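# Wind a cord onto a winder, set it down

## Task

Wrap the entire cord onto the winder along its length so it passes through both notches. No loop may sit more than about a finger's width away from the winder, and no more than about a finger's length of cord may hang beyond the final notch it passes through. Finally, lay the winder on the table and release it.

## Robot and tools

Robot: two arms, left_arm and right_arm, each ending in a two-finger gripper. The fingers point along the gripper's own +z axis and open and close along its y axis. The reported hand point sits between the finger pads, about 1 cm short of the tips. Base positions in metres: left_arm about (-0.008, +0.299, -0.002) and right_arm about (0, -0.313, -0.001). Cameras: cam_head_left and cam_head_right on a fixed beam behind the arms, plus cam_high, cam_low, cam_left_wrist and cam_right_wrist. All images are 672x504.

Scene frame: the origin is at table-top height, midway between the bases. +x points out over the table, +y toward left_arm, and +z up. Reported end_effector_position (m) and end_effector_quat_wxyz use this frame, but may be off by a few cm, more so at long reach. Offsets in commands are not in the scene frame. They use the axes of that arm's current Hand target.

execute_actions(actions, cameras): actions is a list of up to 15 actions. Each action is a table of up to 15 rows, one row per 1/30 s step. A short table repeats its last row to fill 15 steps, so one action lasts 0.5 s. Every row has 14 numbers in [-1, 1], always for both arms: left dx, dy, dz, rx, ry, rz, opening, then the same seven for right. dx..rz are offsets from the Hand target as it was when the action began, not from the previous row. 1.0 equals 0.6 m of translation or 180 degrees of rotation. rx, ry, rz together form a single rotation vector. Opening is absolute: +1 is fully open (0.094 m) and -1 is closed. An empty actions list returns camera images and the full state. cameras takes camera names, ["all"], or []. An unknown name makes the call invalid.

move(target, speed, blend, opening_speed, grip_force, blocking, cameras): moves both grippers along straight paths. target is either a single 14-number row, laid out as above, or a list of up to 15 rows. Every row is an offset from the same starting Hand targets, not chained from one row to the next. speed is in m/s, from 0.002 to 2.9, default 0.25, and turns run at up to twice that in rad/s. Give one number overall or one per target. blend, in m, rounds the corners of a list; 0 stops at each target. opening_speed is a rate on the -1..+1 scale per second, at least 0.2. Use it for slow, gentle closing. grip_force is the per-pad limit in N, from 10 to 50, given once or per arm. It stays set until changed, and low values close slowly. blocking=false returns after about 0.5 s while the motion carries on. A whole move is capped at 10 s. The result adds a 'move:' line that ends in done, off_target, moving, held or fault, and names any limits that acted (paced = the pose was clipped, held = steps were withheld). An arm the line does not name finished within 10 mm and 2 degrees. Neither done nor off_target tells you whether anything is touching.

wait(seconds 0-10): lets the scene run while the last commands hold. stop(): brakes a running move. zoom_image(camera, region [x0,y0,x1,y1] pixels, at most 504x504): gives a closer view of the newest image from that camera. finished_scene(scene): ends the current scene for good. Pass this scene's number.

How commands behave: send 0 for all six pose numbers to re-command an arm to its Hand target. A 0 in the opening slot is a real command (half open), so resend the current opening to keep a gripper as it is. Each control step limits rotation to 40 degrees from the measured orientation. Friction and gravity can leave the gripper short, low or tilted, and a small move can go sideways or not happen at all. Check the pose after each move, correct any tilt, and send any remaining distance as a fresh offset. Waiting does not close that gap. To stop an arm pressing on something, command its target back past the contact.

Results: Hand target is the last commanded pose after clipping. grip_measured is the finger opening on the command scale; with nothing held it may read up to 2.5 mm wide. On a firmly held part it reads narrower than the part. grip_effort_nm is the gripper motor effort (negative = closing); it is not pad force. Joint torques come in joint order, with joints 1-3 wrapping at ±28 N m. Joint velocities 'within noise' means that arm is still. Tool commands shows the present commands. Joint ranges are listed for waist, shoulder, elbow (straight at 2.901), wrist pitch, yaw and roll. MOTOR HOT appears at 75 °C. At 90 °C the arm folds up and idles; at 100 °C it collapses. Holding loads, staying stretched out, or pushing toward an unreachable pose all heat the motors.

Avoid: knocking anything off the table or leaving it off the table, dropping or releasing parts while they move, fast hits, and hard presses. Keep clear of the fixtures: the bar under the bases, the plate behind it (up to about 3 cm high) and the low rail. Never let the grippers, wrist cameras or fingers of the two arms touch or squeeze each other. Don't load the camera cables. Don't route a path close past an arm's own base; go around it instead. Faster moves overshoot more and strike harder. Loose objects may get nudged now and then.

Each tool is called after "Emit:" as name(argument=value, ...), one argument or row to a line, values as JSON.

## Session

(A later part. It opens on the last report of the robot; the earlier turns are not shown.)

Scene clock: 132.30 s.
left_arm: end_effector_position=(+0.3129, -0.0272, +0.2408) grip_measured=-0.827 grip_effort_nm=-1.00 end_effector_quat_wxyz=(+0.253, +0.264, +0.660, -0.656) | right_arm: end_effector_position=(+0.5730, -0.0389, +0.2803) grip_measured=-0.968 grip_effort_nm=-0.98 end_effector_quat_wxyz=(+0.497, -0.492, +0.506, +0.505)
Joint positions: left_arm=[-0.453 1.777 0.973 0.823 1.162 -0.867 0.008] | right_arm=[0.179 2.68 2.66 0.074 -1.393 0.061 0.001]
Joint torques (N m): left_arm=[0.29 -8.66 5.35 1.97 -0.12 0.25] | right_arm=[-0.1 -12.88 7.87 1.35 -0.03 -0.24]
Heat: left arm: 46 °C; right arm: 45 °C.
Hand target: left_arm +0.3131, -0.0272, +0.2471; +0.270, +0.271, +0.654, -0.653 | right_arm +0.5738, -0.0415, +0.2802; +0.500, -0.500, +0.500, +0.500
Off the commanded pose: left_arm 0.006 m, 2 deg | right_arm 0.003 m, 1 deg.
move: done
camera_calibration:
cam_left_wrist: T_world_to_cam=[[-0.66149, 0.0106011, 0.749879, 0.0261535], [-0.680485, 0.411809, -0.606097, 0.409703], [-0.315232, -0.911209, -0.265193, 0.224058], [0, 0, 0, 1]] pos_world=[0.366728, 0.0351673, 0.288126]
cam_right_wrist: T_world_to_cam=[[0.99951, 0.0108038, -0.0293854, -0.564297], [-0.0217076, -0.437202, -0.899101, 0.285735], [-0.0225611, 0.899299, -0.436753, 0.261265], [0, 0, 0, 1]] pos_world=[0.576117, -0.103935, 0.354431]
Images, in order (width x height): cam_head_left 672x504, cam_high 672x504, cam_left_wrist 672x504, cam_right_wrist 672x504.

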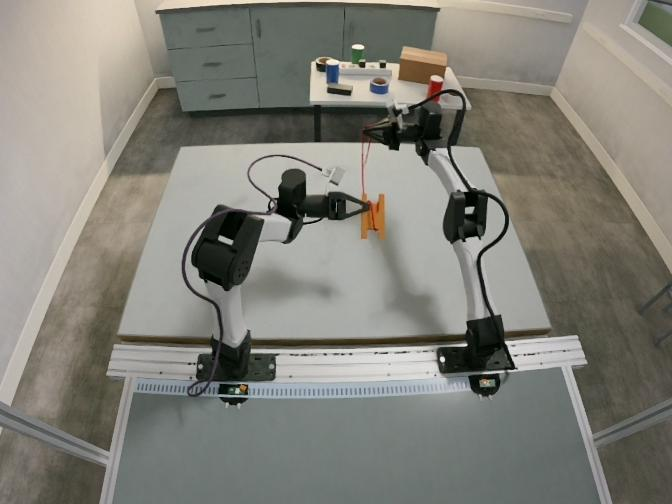

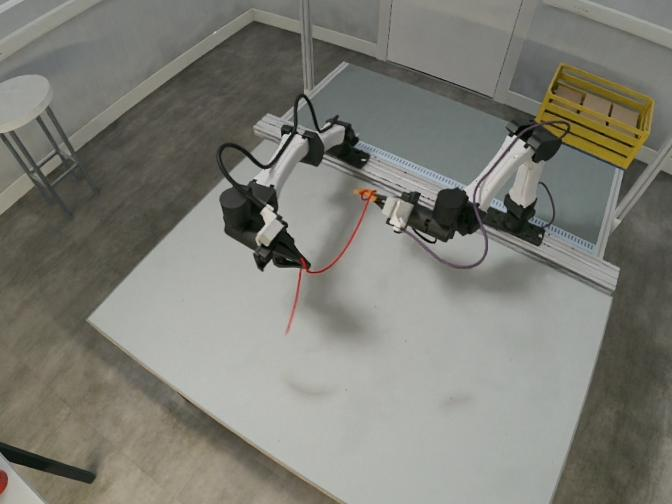

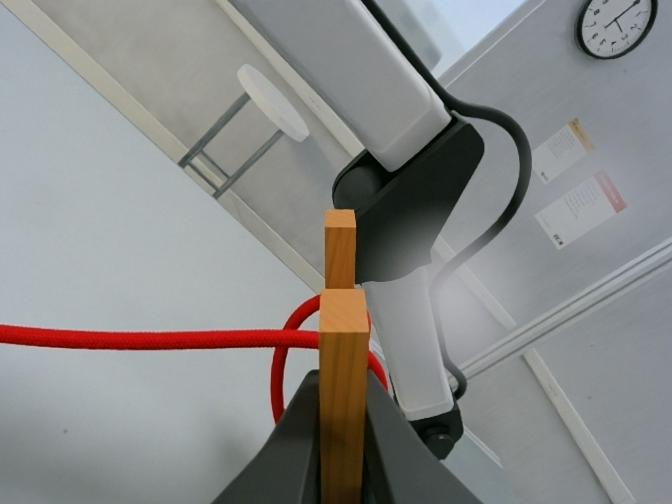

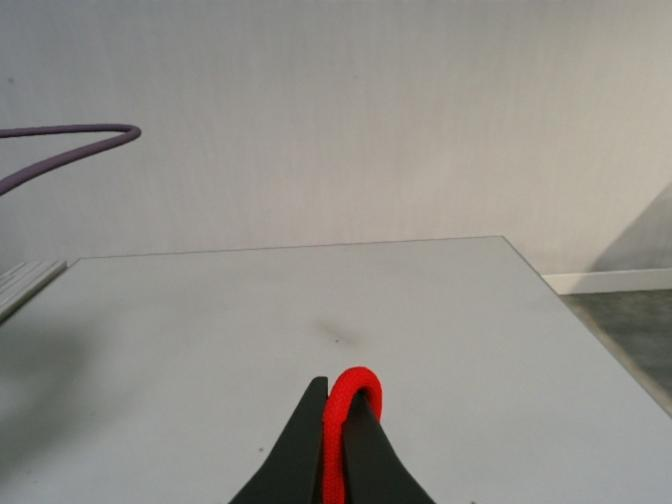

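Emit:
move(
  target=[
    [0,0,0,0,0,0,-1,0.183,0.207,-0.0225,0,0,0,-0.97],
    [0,0,0,0,0,0,-1,0.275,0.357,-0.0225,0,0,0,-0.97],
    [0,0,0,0,0,0,-1,0.3,0.523,-0.0225,0,0,0,-0.97],
    [0,0,0,0,0,0,-1,0.217,0.657,-0.0225,0,0,0,-0.97],
    [0,0,0,0,0,0,-1,0.072,0.74,-0.0225,0,0,0,-0.97],
  ],
  speed=0.18,
  blend=[0.03,0.03,0.03,0.03,0],
  cameras=["cam_right_wrist","cam_head_left"],
)

Emit:
zoom_image(
  camera="cam_head_left",
  region=[310, 170, 430, 290],
)

Scene clock: 137.23 s.
left_arm: end_effector_position=(+0.3129, -0.0272, +0.2408) grip_measured=-0.827 grip_effort_nm=-1.00 end_effector_quat_wxyz=(+0.253, +0.264, +0.660, -0.656) | right_arm: end_effector_position=(+0.1292, -0.0568, +0.2260) grip_measured=-0.970 grip_effort_nm=-1.03 end_effector_quat_wxyz=(+0.486, -0.494, +0.513, +0.506)
Joint positions: left_arm=[-0.453 1.777 0.973 0.823 1.162 -0.867 0.008] | right_arm=[0.574 0.78 0.276 0.49 -1.006 0.011 0.001]
Joint torques (N m): left_arm=[0.32 -8.62 5.37 1.97 -0.12 0.25] | right_arm=[1.02 -0.98 8.01 1.6 0.07 -0.27]
Heat: left arm: 47 °C; right arm: 44 °C.
Hand target: left_arm +0.3131, -0.0272, +0.2471; +0.270, +0.271, +0.654, -0.653 | right_arm +0.1298, -0.0552, +0.2371; +0.500, -0.500, +0.500, +0.500
Off the commanded pose: left_arm 0.006 m, 2 deg | right_arm 0.011 m, 2 deg.
move: off_target (right_arm)
camera_calibration:
cam_right_wrist: T_world_to_cam=[[0.998775, 0.0181721, -0.0460149, -0.117983], [-0.0328076, -0.452892, -0.890962, 0.218111], [-0.0370305, 0.89138, -0.451741, 0.248473], [0, 0, 0, 1]] pos_world=[0.134195, -0.120559, 0.301145]
Images, in order (width x height): cam_head_left 672x504, cam_right_wrist 672x504.

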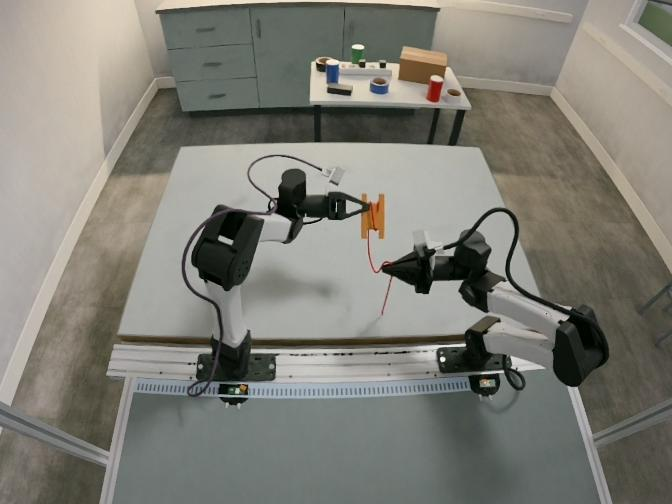

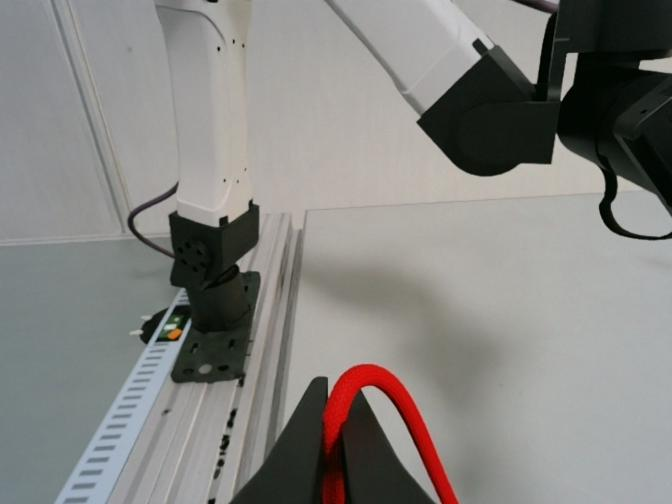

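Scaled by 4.200 from the camera's 672x504 image, which has a finer 960x720 frame.

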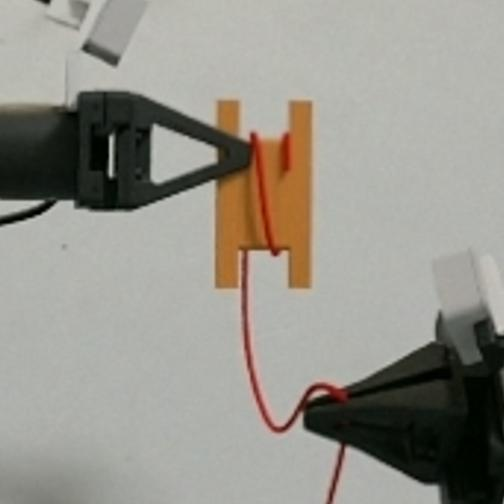

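Emit:
move(
  target=[
    [0,0,0,0,0,0,-1,-0.155,-0.0587,0.025,0,0,0,-0.97],
    [0,0,0,0,0,0,-1,-0.2215,-0.2,0.025,0,0,0,-0.97],
    [0,0,0,0,0,0,-1,-0.23,-0.334,0.025,0,0,0,-0.97],
    [0,0,0,0,0,0,-1,-0.1715,-0.534,0.025,0,0,0,-0.97],
    [0,0,0,0,0,0,-1,-0.088,-0.734,0.025,0,0,0,-0.97],
  ],
  speed=0.15,
  blend=[0.03,0.03,0.03,0.03,0],
  cameras=["cam_right_wrist","cam_head_left","cam_left_wrist"],
)

Emit:
zoom_image(
  camera="cam_head_left",
  region=[310, 130, 430, 250],
)

Scene clock: 142.53 s.
left_arm: end_effector_position=(+0.3252, -0.0252, +0.2414) grip_measured=-0.827 grip_effort_nm=-1.01 end_effector_quat_wxyz=(+0.276, +0.242, +0.668, -0.648) | right_arm: end_effector_position=(+0.5591, -0.0361, +0.2914) grip_measured=-0.963 grip_effort_nm=-0.83 end_effector_quat_wxyz=(+0.486, -0.507, +0.492, +0.515)
Joint positions: left_arm=[-0.448 1.777 0.973 0.823 1.101 -0.867 0.008] | right_arm=[0.185 2.652 2.654 0.05 -1.438 0.049 0.002]
Joint torques (N m): left_arm=[-0.1 -8.61 5.39 2.01 0.47 0.26] | right_arm=[-0.55 -12.41 7.51 1.35 0.39 -0.2]
Heat: left arm: 47 °C; right arm: 44 °C.
Hand target: left_arm +0.3131, -0.0273, +0.2471; +0.270, +0.271, +0.654, -0.653 | right_arm +0.5702, -0.0401, +0.2896; +0.500, -0.500, +0.500, +0.500
Off the commanded pose: left_arm 0.013 m, 4 deg | right_arm 0.012 m, 3 deg.
move: off_target (left_arm, right_arm)
camera_calibration:
cam_left_wrist: T_world_to_cam=[[-0.66141, -0.030754, 0.749393, 0.0328597], [-0.7056, 0.364274, -0.60781, 0.424906], [-0.254292, -0.930784, -0.262634, 0.209007], [0, 0, 0, 1]] pos_world=[0.374696, 0.040769, 0.28853]
cam_right_wrist: T_world_to_cam=[[0.997878, 0.0617796, -0.0205553, -0.55004], [0.00868464, -0.439177, -0.898358, 0.279318], [-0.0645276, 0.896274, -0.438782, 0.287212], [0, 0, 0, 1]] pos_world=[0.56498, -0.100769, 0.365645]
Images, in order (width x height): cam_head_left 672x504, cam_left_wrist 672x504, cam_right_wrist 672x504.

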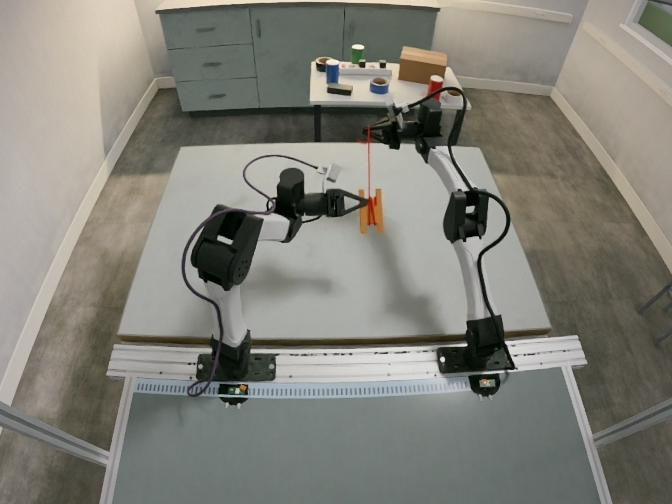

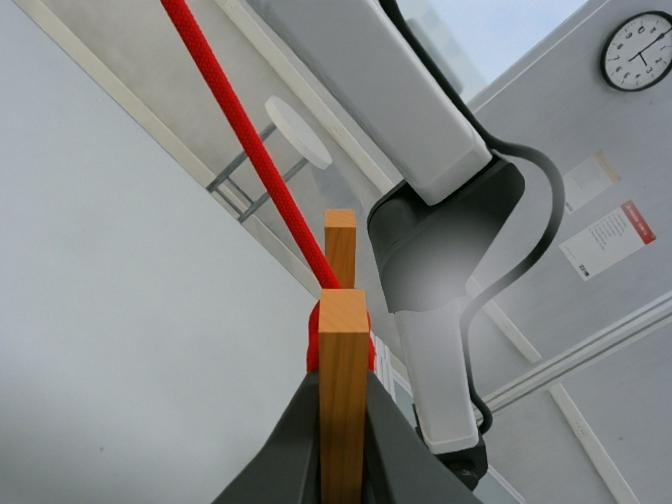

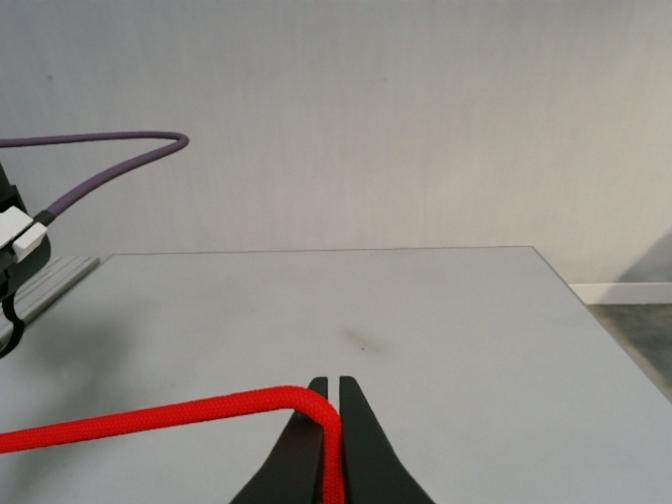

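Scaled by 4.200 from the camera's 672x504 image, which has a finer 960x720 frame.

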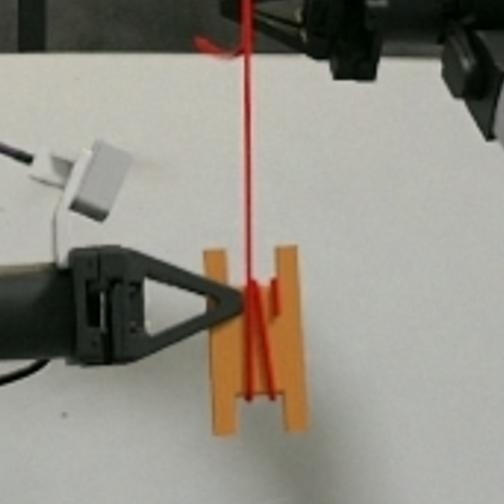

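Emit:
move(
  target=[
    [0,0,0,0,0,0,-1,0.183,0.2,-0.025,0,0,0,-0.97],
    [0,0,0,0,0,0,-1,0.283,0.35,-0.03,0,0,0,-0.97],
    [0,0,0,0,0,0,-1,0.317,0.517,-0.03,0,0,0,-0.97],
    [0,0,0,0,0,0,-1,0.233,0.633,-0.028,0,0,0,-0.97],
    [0,0,0,0,0,0,-1,0.088,0.692,-0.02,0,0,0,-0.97],
    [0,0,0,0,0,0,-1,-0.033,0.65,-0.015,0,0,0,-0.97],
    [0,0,0,0,0,0,-1,-0.092,0.533,-0.01,0,0,0,-0.97],
    [0,0,0,0,0,0,-1,-0.1,0.417,-0.01,0,0,0,-0.97],
    [0,0,0,0,0,0,-1,-0.067,0.325,-0.01,0,0,0,-0.97],
    [0,0,0,0,0,0,-1,0.008,0.275,-0.01,0,0,0,-0.97],
  ],
  speed=0.15,
  blend=[0.03,0.03,0.03,0.03,0.03,0.03,0.03,0.03,0.025,0],
  cameras=["cam_right_wrist","cam_head_left","cam_left_wrist","cam_high"],
)

Emit:
zoom_image(
  camera="cam_head_left",
  region=[310, 150, 430, 270],
)

Scene clock: 150.07 s.
left_arm: end_effector_position=(+0.3340, -0.0235, +0.2448) grip_measured=-0.827 grip_effort_nm=-1.01 end_effector_quat_wxyz=(+0.299, +0.230, +0.668, -0.642) | right_arm: end_effector_position=(+0.3799, -0.0403, +0.2792) grip_measured=-0.964 grip_effort_nm=-0.82 end_effector_quat_wxyz=(-0.458, +0.514, -0.492, -0.533)
Joint positions: left_arm=[-0.445 1.777 0.973 0.842 1.055 -0.867 0.008] | right_arm=[0.251 1.84 1.298 0.492 -1.425 -0.011 0.002]
Joint torques (N m): left_arm=[-0.25 -8.51 5.42 1.88 0.91 0.24] | right_arm=[-1.73 -7.36 7.77 1.78 0.76 -0.12]
Heat: left arm: 47 °C; right arm: 44 °C.
Hand target: left_arm +0.3132, -0.0271, +0.2471; +0.270, +0.271, +0.654, -0.653 | right_arm +0.4053, -0.0461, +0.2850; -0.500, +0.500, -0.500, -0.500
Off the commanded pose: left_arm 0.021 m, 6 deg | right_arm 0.027 m, 6 deg.
move: off_target (left_arm, right_arm); blend cut to 0.0293 m at target 8
camera_calibration:
cam_left_wrist: T_world_to_cam=[[-0.672599, -0.0557821, 0.737902, 0.0421719], [-0.711412, 0.323258, -0.624017, 0.437654], [-0.203723, -0.944666, -0.257107, 0.195085], [0, 0, 0, 1]] pos_world=[0.37946, 0.0451674, 0.292142]
cam_right_wrist: T_world_to_cam=[[0.991639, 0.113829, -0.0607838, -0.35546], [-0.00259243, -0.453372, -0.891317, 0.269802], [-0.129015, 0.884023, -0.449287, 0.301034], [0, 0, 0, 1]] pos_world=[0.392025, -0.103338, 0.354123]
Images, in order (width x height): cam_head_left 672x504, cam_high 672x504, cam_left_wrist 672x504, cam_right_wrist 672x504.

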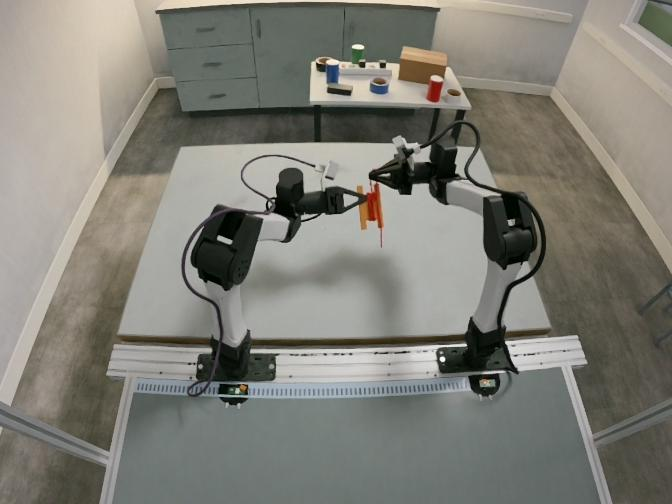

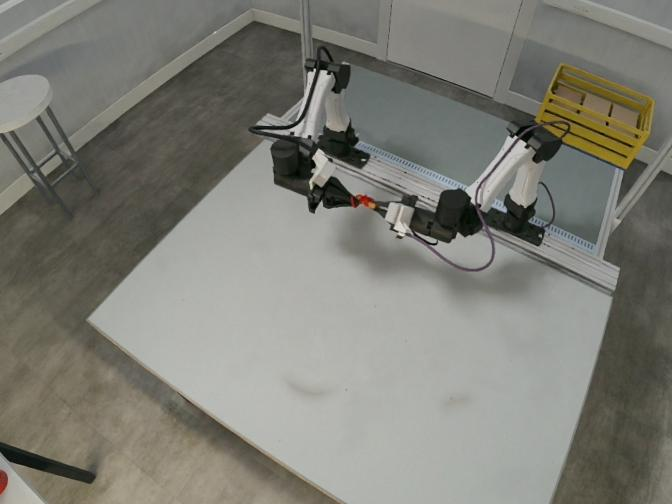

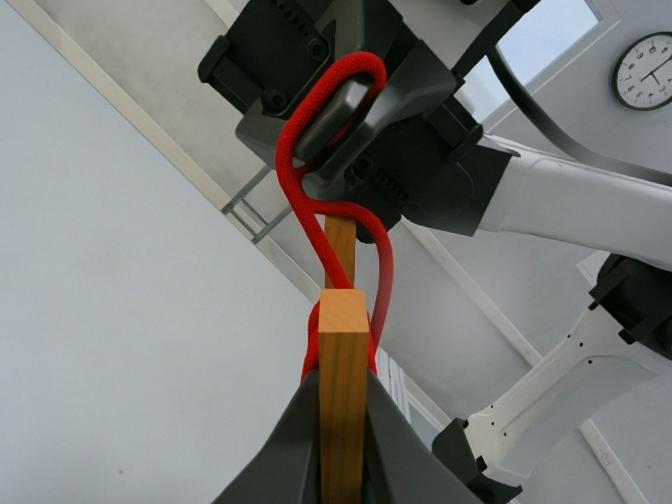

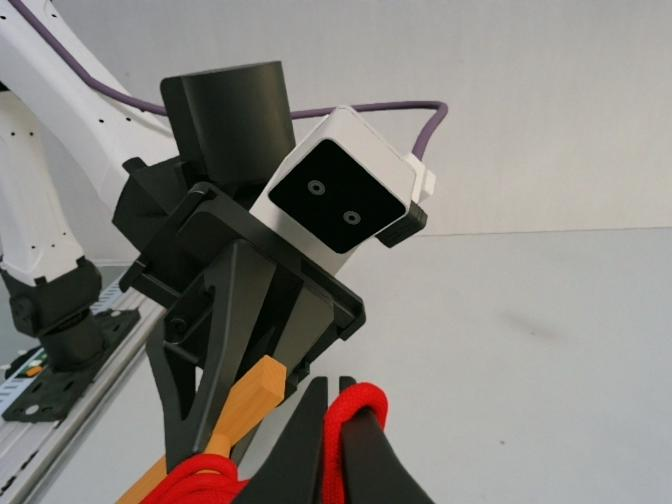

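Scaled by 4.200 from the camera's 672x504 image, which has a finer 960x720 frame.

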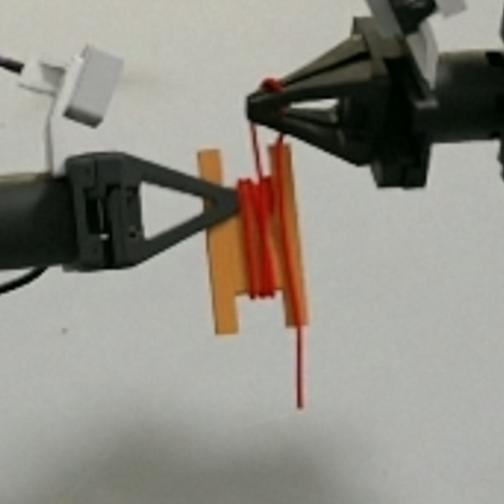

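Emit:
move(
  target=[
    [0,0,0,0,0,0,-1,0,0,0.015,0,0,0,-0.905],
    [0,0,0,0,0,0,-1,-0.02,-0.2,0.022,0,0,0,-0.905],
    [0,0,0,0,0,0,-1,-0.02,-0.2,0.022,0,0,0,-0.97],
  ],
  speed=0.07,
  cameras=["cam_right_wrist","cam_high","cam_head_left"],
)

Emit:
zoom_image(
  camera="cam_head_left",
  region=[310, 130, 430, 250],
)

Scene clock: 154.30 s.
left_arm: end_effector_position=(+0.3642, -0.0104, +0.2542) grip_measured=-0.827 grip_effort_nm=-1.01 end_effector_quat_wxyz=(+0.361, +0.185, +0.670, -0.622) | right_arm: end_effector_position=(+0.4739, -0.0248, +0.2838) grip_measured=-0.952 grip_effort_nm=-1.05 end_effector_quat_wxyz=(-0.430, +0.540, -0.459, -0.561)
Joint positions: left_arm=[-0.419 1.777 0.978 0.874 0.925 -0.867 0.008] | right_arm=[0.233 2.291 1.98 0.316 -1.558 0.038 0.002]
Joint torques (N m): left_arm=[-1.81 -8.46 4.94 1.76 2.12 0.14] | right_arm=[-3.02 -11.41 9.84 1.37 1.73 -0.06]
Heat: left arm: 46 °C; right arm: 44 °C.
Hand target: left_arm +0.3131, -0.0272, +0.2471; +0.270, +0.271, +0.654, -0.653 | right_arm +0.5253, -0.0329, +0.2969; -0.500, +0.500, -0.500, -0.500
Off the commanded pose: left_arm 0.054 m, 15 deg | right_arm 0.054 m, 12 deg.
move: off_target (left_arm, right_arm); target 3's new opening was sent with right_arm's hand 0.053 m and 12 deg from that target
camera_calibration:
cam_right_wrist: T_world_to_cam=[[0.972103, 0.227409, -0.057453, -0.438961], [0.0505028, -0.442131, -0.895528, 0.257556], [-0.229053, 0.867643, -0.441282, 0.346222], [0, 0, 0, 1]] pos_world=[0.493011, -0.0866998, 0.35821]
Images, in order (width x height): cam_head_left 672x504, cam_high 672x504, cam_right_wrist 672x504.

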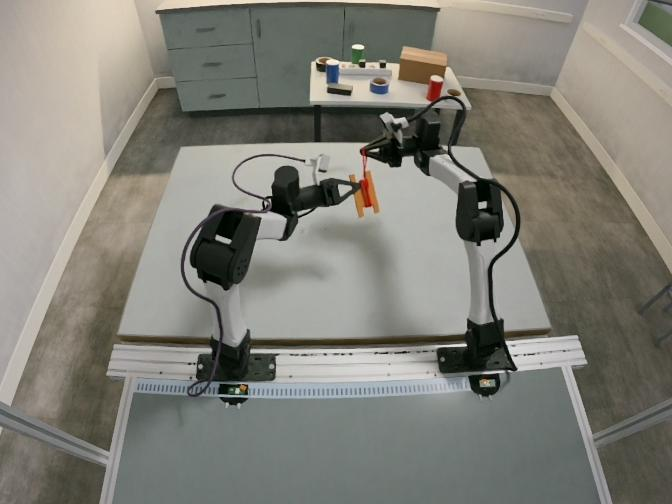

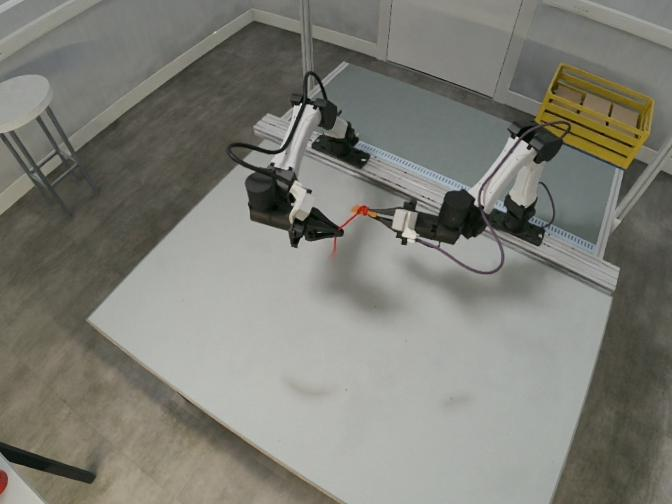

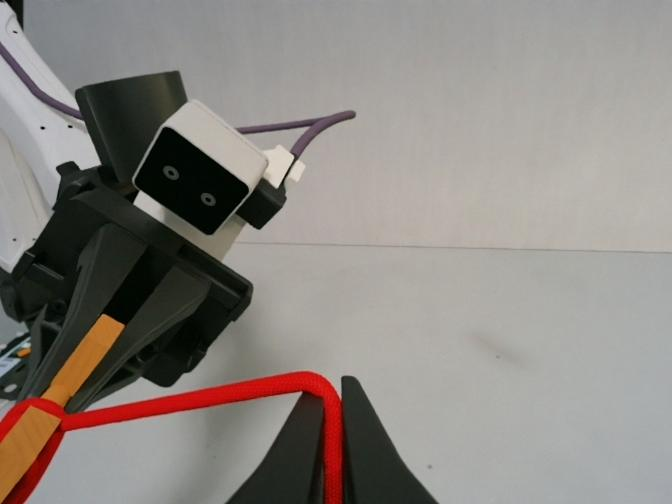

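Scaled by 4.200 from the camera's 672x504 image, which has a finer 960x720 frame.

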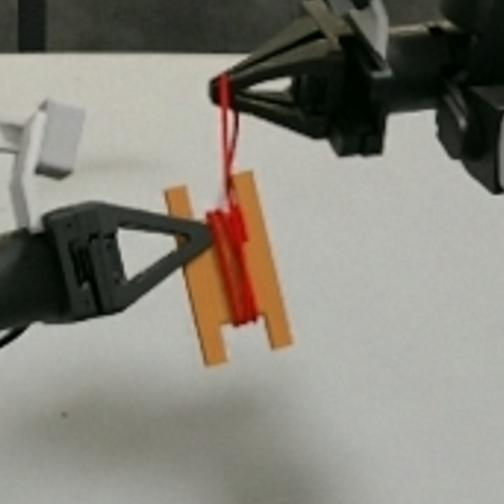

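Emit:
move(
  target=[
    [0,0,0,0,0,0,-1,0,0,0,0,0,0,-0.898],
    [0,0,0,0,0,0,-1,0,0,0,0,0,0,-0.97],
  ],
  speed=0.1,
  cameras=["cam_right_wrist","cam_high","cam_low"],
)

Emit:
zoom_image(
  camera="cam_high",
  region=[290, 170, 410, 290],
)

Emit:
zoom_image(
  camera="cam_low",
  region=[240, 180, 360, 300],
)

Scene clock: 156.00 s.
left_arm: end_effector_position=(+0.3557, -0.0135, +0.2531) grip_measured=-0.827 grip_effort_nm=-1.01 end_effector_quat_wxyz=(+0.345, +0.202, +0.667, -0.628) | right_arm: end_effector_position=(+0.4835, -0.0254, +0.2883) grip_measured=-0.957 grip_effort_nm=-1.03 end_effector_quat_wxyz=(-0.442, +0.532, -0.467, -0.550)
Joint positions: left_arm=[-0.423 1.777 0.978 0.872 0.969 -0.867 0.008] | right_arm=[0.228 2.301 2.013 0.297 -1.524 0.037 0.002]
Joint torques (N m): left_arm=[-1.69 -8.36 5.03 1.73 1.71 0.15] | right_arm=[-2.51 -11.04 9.21 1.37 1.48 -0.15]
Heat: left arm: 46 °C; right arm: 44 °C.
Hand target: left_arm +0.3131, -0.0272, +0.2471; +0.270, +0.271, +0.654, -0.653 | right_arm +0.5252, -0.0329, +0.2968; -0.500, +0.500, -0.500, -0.500
Off the commanded pose: left_arm 0.045 m, 12 deg | right_arm 0.043 m, 10 deg.
move: off_target (left_arm, right_arm); target 2's new opening was sent with right_arm's hand 0.043 m and 10 deg from that target
camera_calibration:
cam_right_wrist: T_world_to_cam=[[0.980646, 0.189081, -0.0508164, -0.454953], [0.0390015, -0.442995, -0.895675, 0.266242], [-0.191866, 0.876358, -0.441796, 0.333347], [0, 0, 0, 1]] pos_world=[0.499722, -0.0881652, 0.362619]
Images, in order (width x height): cam_high 672x504, cam_low 672x504, cam_right_wrist 672x504.

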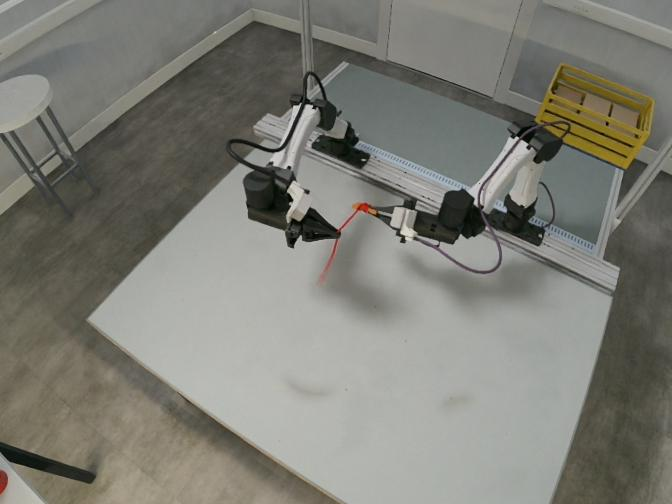

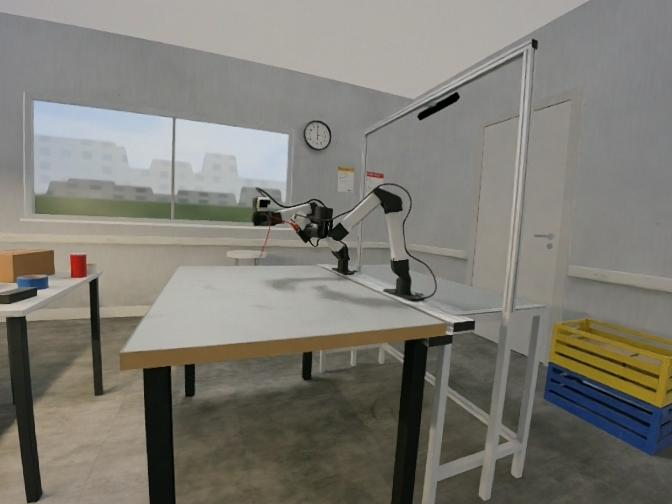

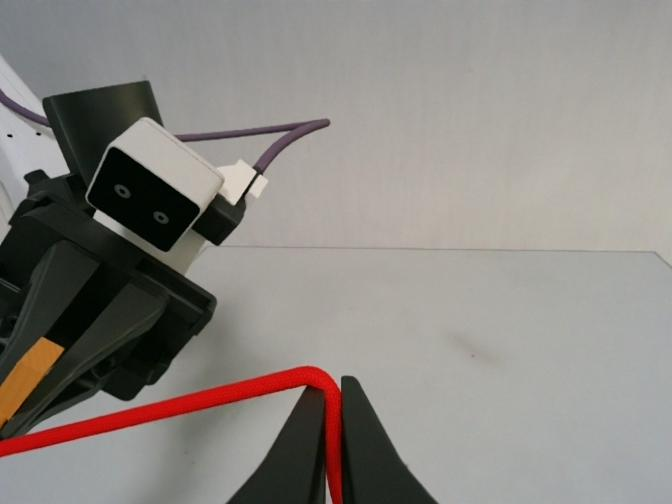

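Scaled by 4.200 from the camera's 672x504 image, which has a finer 960x720 frame.

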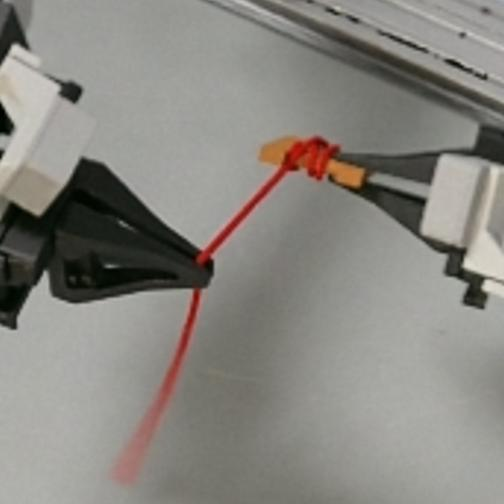

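Scaled by 4.200 from the camera's 672x504 image, which has a finer 960x720 frame.

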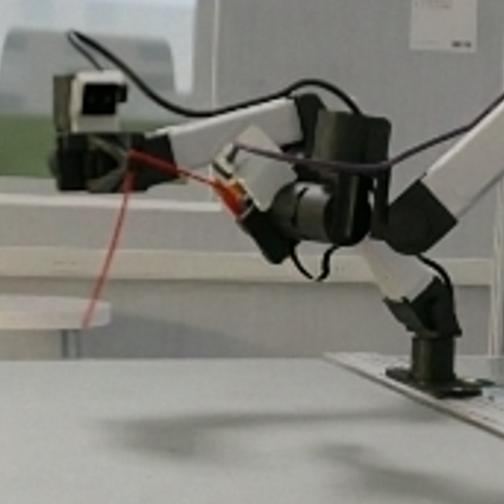

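Emit:
move(
  target=[
    [0,0,0,0,0,0,-1,0,0,0,0,0,0,-0.893],
    [0,0,0,0,0,0,-1,0,-0.04,0,0,0,0,-0.893],
    [0,0,0,0,0,0,-1,0,-0.04,0,0,0,0,-0.97],
  ],
  speed=0.05,
  cameras=["cam_right_wrist","cam_high"],
)

Emit:
zoom_image(
  camera="cam_high",
  region=[280, 170, 400, 290],
)

Scene clock: 159.40 s.
left_arm: end_effector_position=(+0.3153, -0.0281, +0.2434) grip_measured=-0.827 grip_effort_nm=-1.01 end_effector_quat_wxyz=(+0.263, +0.263, +0.658, -0.654) | right_arm: end_effector_position=(+0.5464, -0.0345, +0.2974) grip_measured=-0.968 grip_effort_nm=-0.09 end_effector_quat_wxyz=(+0.494, -0.495, +0.504, +0.506)
Joint positions: left_arm=[-0.455 1.777 0.975 0.835 1.145 -0.867 0.008] | right_arm=[0.194 2.477 2.35 0.166 -1.388 0.044 0.001]
Joint torques (N m): left_arm=[0.47 -8.62 5.18 1.86 0.04 0.25] | right_arm=[0.34 -12 7.94 1.34 0.09 -0.25]
Motor temperatures (°C): left_arm=[25 40 41 46 27 25 28] | right_arm=[22 46 40 43 26 28 28]
Heat: left arm: 46 °C; right arm: 46 °C.
Hand target: left_arm +0.3131, -0.0272, +0.2472; +0.270, +0.271, +0.654, -0.653 | right_arm +0.5493, -0.0329, +0.2969; +0.500, -0.500, +0.500, +0.500
Off the commanded pose: left_arm 0.004 m, 1 deg | right_arm 0.003 m, 1 deg.
move: done
camera_calibration:
cam_right_wrist: T_world_to_cam=[[0.999393, 0.0205476, -0.0281385, -0.537297], [-0.0162487, -0.439545, -0.898073, 0.298999], [-0.0308214, 0.897985, -0.438945, 0.269357], [0, 0, 0, 1]] pos_world=[0.550131, -0.0994144, 0.371637]
Images, in order (width x height): cam_high 672x504, cam_right_wrist 672x504.

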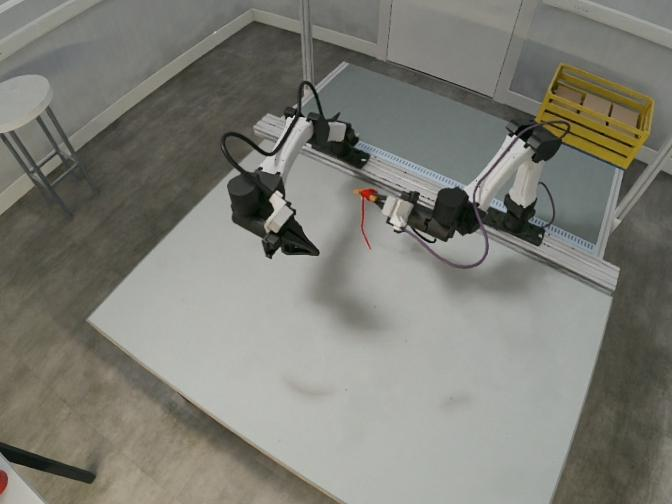

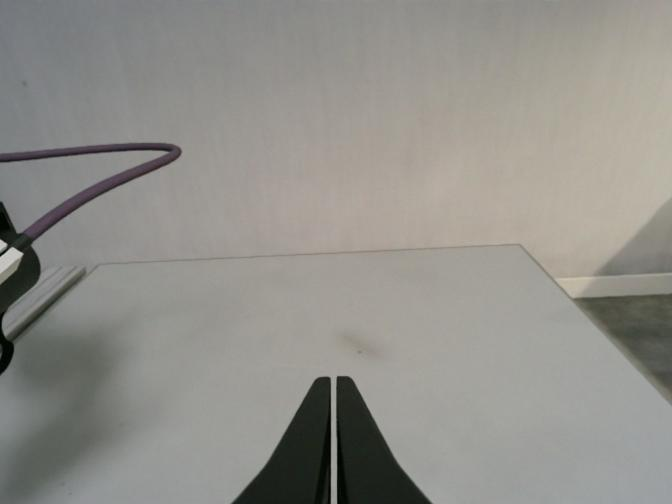

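Scaled by 4.200 from the camera's 672x504 image, which has a finer 960x720 frame.

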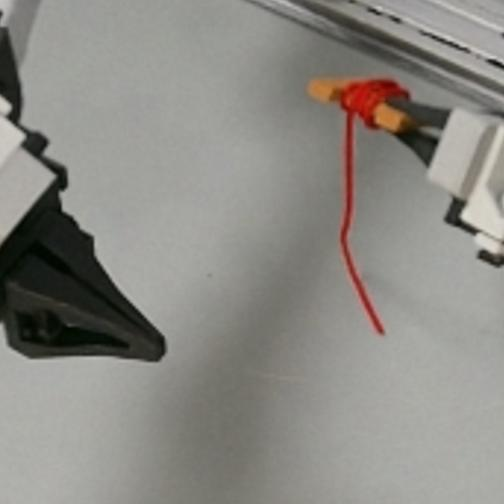

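Emit:
move(
  target=[
    [0,0,0,0,0,0,-1,0.1615,0.1655,-0.278,0,0,0,0.8],
    [0,0,0,0,0,0,-1,0.378,0.3655,-0.2,0,0,0,0.8],
  ],
  speed=0.3,
  blend=[0.05,0],
  cameras=["cam_right_wrist","cam_head_left"],
)

Emit:
zoom_image(
  camera="cam_head_left",
  region=[310, 170, 430, 290],
)

Scene clock: 162.10 s.
left_arm: end_effector_position=(+0.3153, -0.0281, +0.2434) grip_measured=-0.827 grip_effort_nm=-1.00 end_effector_quat_wxyz=(+0.263, +0.263, +0.658, -0.654) | right_arm: end_effector_position=(+0.3313, -0.1536, +0.0706) grip_measured=+0.799 grip_effort_nm=0.06 end_effector_quat_wxyz=(+0.505, -0.485, +0.521, +0.488)
Joint positions: left_arm=[-0.455 1.777 0.975 0.835 1.145 -0.867 0.008] | right_arm=[-0.039 2.044 0.774 0.469 -1.562 -0.797 0.084]
Joint torques (N m): left_arm=[0.49 -8.62 5.22 1.86 0.05 0.25] | right_arm=[0.5 -7.3 3.11 1.2 -0.5 -0.28]
Heat: left arm: 46 °C; right arm: 46 °C.
Hand target: left_arm +0.3131, -0.0272, +0.2472; +0.270, +0.271, +0.654, -0.653 | right_arm +0.3299, -0.1531, +0.0702; +0.500, -0.500, +0.500, +0.500
Off the commanded pose: left_arm 0.004 m, 1 deg | right_arm 0.002 m, 3 deg.
joint sent to its limit (right arm) — joint 5 (wrist yaw), lower limit. The joint targets are off in orientation, not in position.
move: off_target (right_arm)
camera_calibration:
cam_right_wrist: T_world_to_cam=[[0.999022, -0.0359229, -0.0257805, -0.334947], [-0.0392148, -0.450461, -0.891934, 0.045018], [0.0204278, 0.892073, -0.451429, 0.253082], [0, 0, 0, 1]] pos_world=[0.331215, -0.217521, 0.145767]
Images, in order (width x height): cam_head_left 672x504, cam_right_wrist 672x504.

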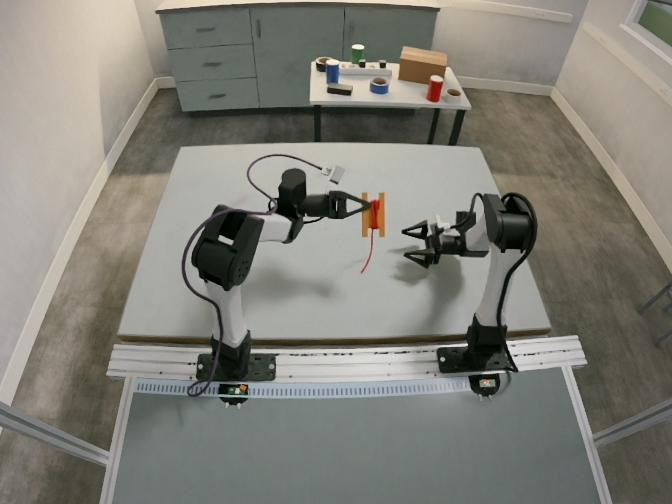

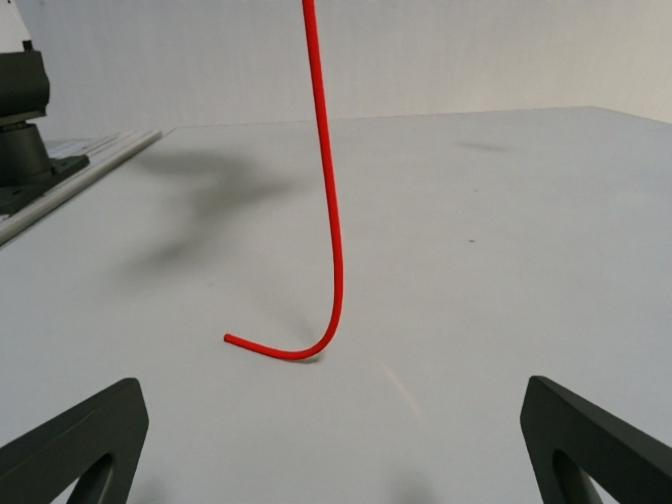

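Scaled by 4.200 from the camera's 672x504 image, which has a finer 960x720 frame.

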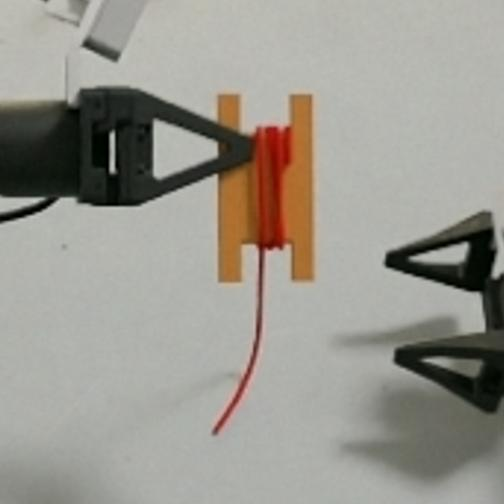

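Emit:
move(
  target=[
    [0,0,0,0,0,0,-1,0.0137,-0.0035,0.1985,0,0,0,0.8],
    [0,0,0,0,0,0,-1,0.0137,-0.0035,0.1985,0,0,0,-0.97],
  ],
  speed=0.2,
  cameras=["cam_right_wrist"],
)

Scene clock: 165.17 s.
left_arm: end_effector_position=(+0.3153, -0.0281, +0.2434) grip_measured=-0.827 grip_effort_nm=-1.01 end_effector_quat_wxyz=(+0.263, +0.263, +0.658, -0.654) | right_arm: end_effector_position=(+0.3335, -0.0353, +0.0614) grip_measured=-0.962 grip_effort_nm=-0.42 end_effector_quat_wxyz=(+0.488, -0.497, +0.510, +0.505)
Joint positions: left_arm=[-0.455 1.777 0.975 0.835 1.145 -0.867 0.008] | right_arm=[0.307 2.289 0.807 1.45 -1.276 -0.016 0.002]
Joint torques (N m): left_arm=[0.51 -8.59 5.23 1.86 0.03 0.24] | right_arm=[0.72 -7.62 2.15 1.97 0.08 0.03]
Heat: left arm: 46 °C; right arm: 46 °C.
Hand target: left_arm +0.3131, -0.0272, +0.2472; +0.270, +0.271, +0.654, -0.653 | right_arm +0.3319, -0.0340, +0.0619; +0.500, -0.500, +0.500, +0.500
Off the commanded pose: left_arm 0.004 m, 1 deg | right_arm 0.002 m, 2 deg.
move: done
camera_calibration:
cam_right_wrist: T_world_to_cam=[[0.999085, 0.0213762, -0.0370547, -0.330478], [-0.0233145, -0.454164, -0.890613, 0.0846495], [-0.0358668, 0.890661, -0.45325, 0.162193], [0, 0, 0, 1]] pos_world=[0.337967, -0.09895, 0.136658]
Images, in order (width x height): cam_right_wrist 672x504.

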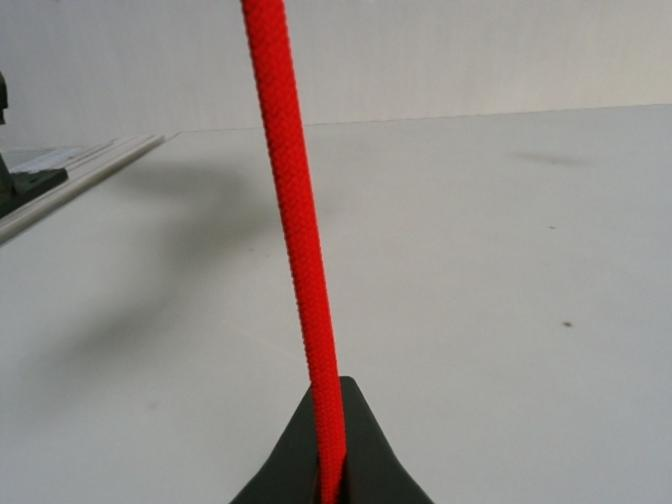

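Emit:
move(
  target=[
    [0,0,0,0,0,0,-1,0,0,0,0,0,0,0.0],
    [0,0,0,0,0,0,-1,0,0,-0.016,0,0,0,0.0],
    [0,0,0,0,0,0,-1,0,0,-0.016,0,0,0,-0.97],
  ],
  speed=0.15,
)

Scene clock: 167.40 s.
left_arm: end_effector_position=(+0.3153, -0.0281, +0.2434) grip_measured=-0.827 grip_effort_nm=-1.01 end_effector_quat_wxyz=(+0.263, +0.263, +0.658, -0.654) | right_arm: end_effector_position=(+0.3341, -0.0413, +0.0599) grip_measured=-0.966 grip_effort_nm=-0.76 end_effector_quat_wxyz=(+0.487, -0.494, +0.514, +0.504)
Joint positions: left_arm=[-0.455 1.777 0.975 0.835 1.145 -0.867 0.008] | right_arm=[0.291 2.289 0.798 1.452 -1.286 -0.016 0.002]
Joint velocities: left_arm=[within noise] | right_arm=[-0.022 -0.002 0.007 0.007 -0.066 0.007 -0.004]
Joint torques (N m): left_arm=[0.53 -8.64 5.23 1.86 0.04 0.25] | right_arm=[-0.05 -7.82 1.91 2.02 -0.12 -0.05]
Heat: left arm: 45 °C; right arm: 45 °C.
Hand target: left_arm +0.3131, -0.0272, +0.2472; +0.270, +0.271, +0.654, -0.653 | right_arm +0.3319, -0.0435, +0.0620; +0.500, -0.500, +0.500, +0.500
Off the commanded pose: left_arm 0.004 m, 1 deg | right_arm 0.004 m, 2 deg.
move: done

Emit:
move(
  target=[
    [0,0,0,0,0,0,-1,-0.038,0.12,0,0,0,0,-0.97],
    [0,0,0,0,0,0,-1,-0.13,0.237,0,0,0,0,-0.97],
    [0,0,0,0,0,0,-1,-0.263,0.278,0,0,0,0,-0.97],
    [0,0,0,0,0,0,-1,-0.363,0.245,0,0,0,0,-0.97],
    [0,0,0,0,0,0,-1,-0.447,0.153,0,0,0,0,-0.97],
  ],
  speed=0.13,
  blend=[0.03,0.03,0.03,0.03,0],
  cameras=["cam_right_wrist","cam_head_left","cam_left_wrist"],
)

Emit:
zoom_image(
  camera="cam_head_left",
  region=[310, 150, 430, 270],
)

Scene clock: 171.43 s.
left_arm: end_effector_position=(+0.3095, -0.0289, +0.2524) grip_measured=-0.827 grip_effort_nm=-1.00 end_effector_quat_wxyz=(+0.271, +0.280, +0.644, -0.658) | right_arm: end_effector_position=(+0.2416, -0.0443, +0.2916) grip_measured=-0.968 grip_effort_nm=-0.79 end_effector_quat_wxyz=(+0.451, -0.467, +0.560, +0.515)
Joint positions: left_arm=[-0.459 1.769 0.975 0.876 1.162 -0.875 0.008] | right_arm=[0.387 1.219 0.809 0.266 -1.162 0.009 0.002]
Joint torques (N m): left_arm=[0.84 -7.69 5.09 1.43 -0.16 0.31] | right_arm=[0.02 -4.96 10.45 2.29 -0.44 -0.36]
Heat: left arm: 45 °C; right arm: 45 °C.
Hand target: left_arm +0.3131, -0.0272, +0.2472; +0.271, +0.271, +0.654, -0.653 | right_arm +0.2403, -0.0435, +0.3302; +0.500, -0.500, +0.500, +0.500
Off the commanded pose: left_arm 0.007 m, 2 deg | right_arm 0.039 m, 10 deg.
move: off_target (right_arm)
camera_calibration:
cam_left_wrist: T_world_to_cam=[[-0.697407, 0.034669, 0.715836, 0.0356719], [-0.646498, 0.400632, -0.649257, 0.415123], [-0.309296, -0.915583, -0.25699, 0.220511], [0, 0, 0, 1]] pos_world=[0.361457, 0.0343473, 0.300655]
cam_right_wrist: T_world_to_cam=[[0.986419, -0.0180413, -0.163255, -0.191846], [-0.150895, -0.492116, -0.857352, 0.302858], [-0.0648727, 0.870343, -0.488154, 0.287472], [0, 0, 0, 1]] pos_world=[0.253589, -0.104619, 0.368667]
Images, in order (width x height): cam_head_left 672x504, cam_left_wrist 672x504, cam_right_wrist 672x504.

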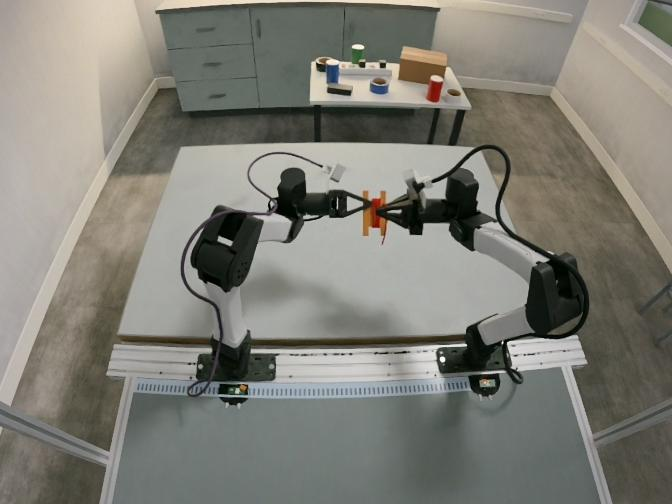

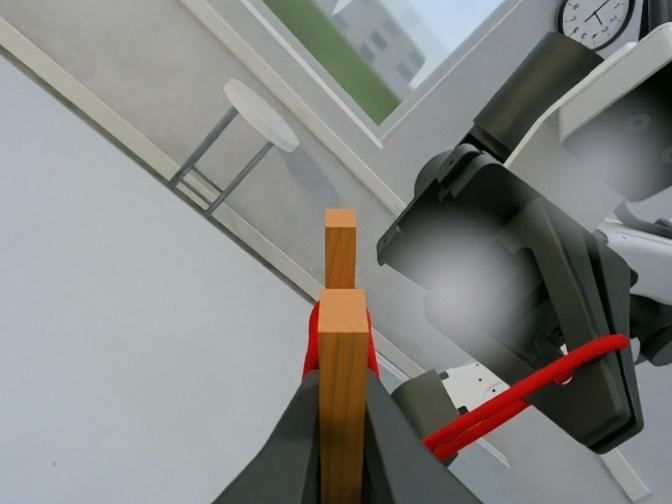

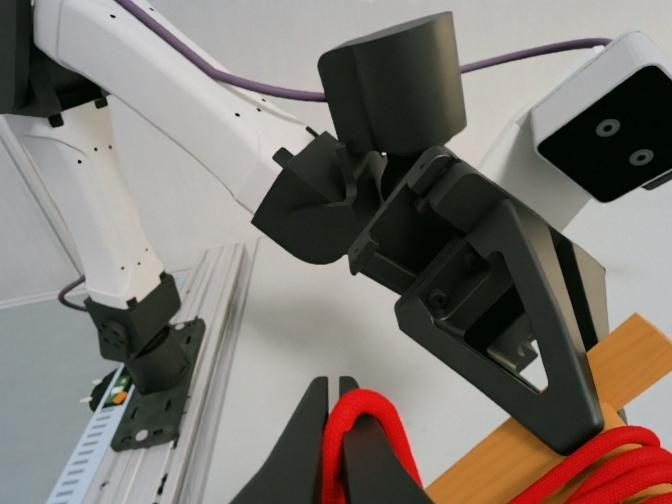

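Scaled by 4.200 from the camera's 672x504 image, which has a finer 960x720 frame.

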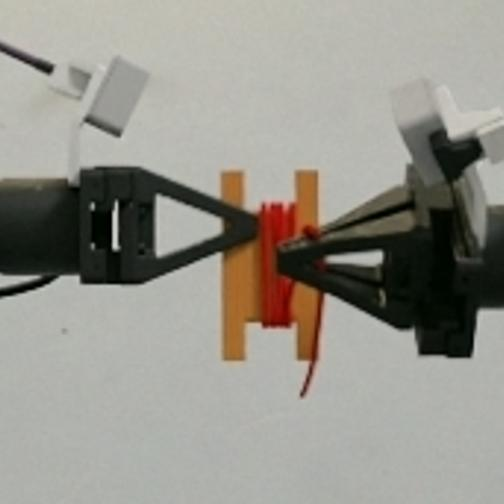

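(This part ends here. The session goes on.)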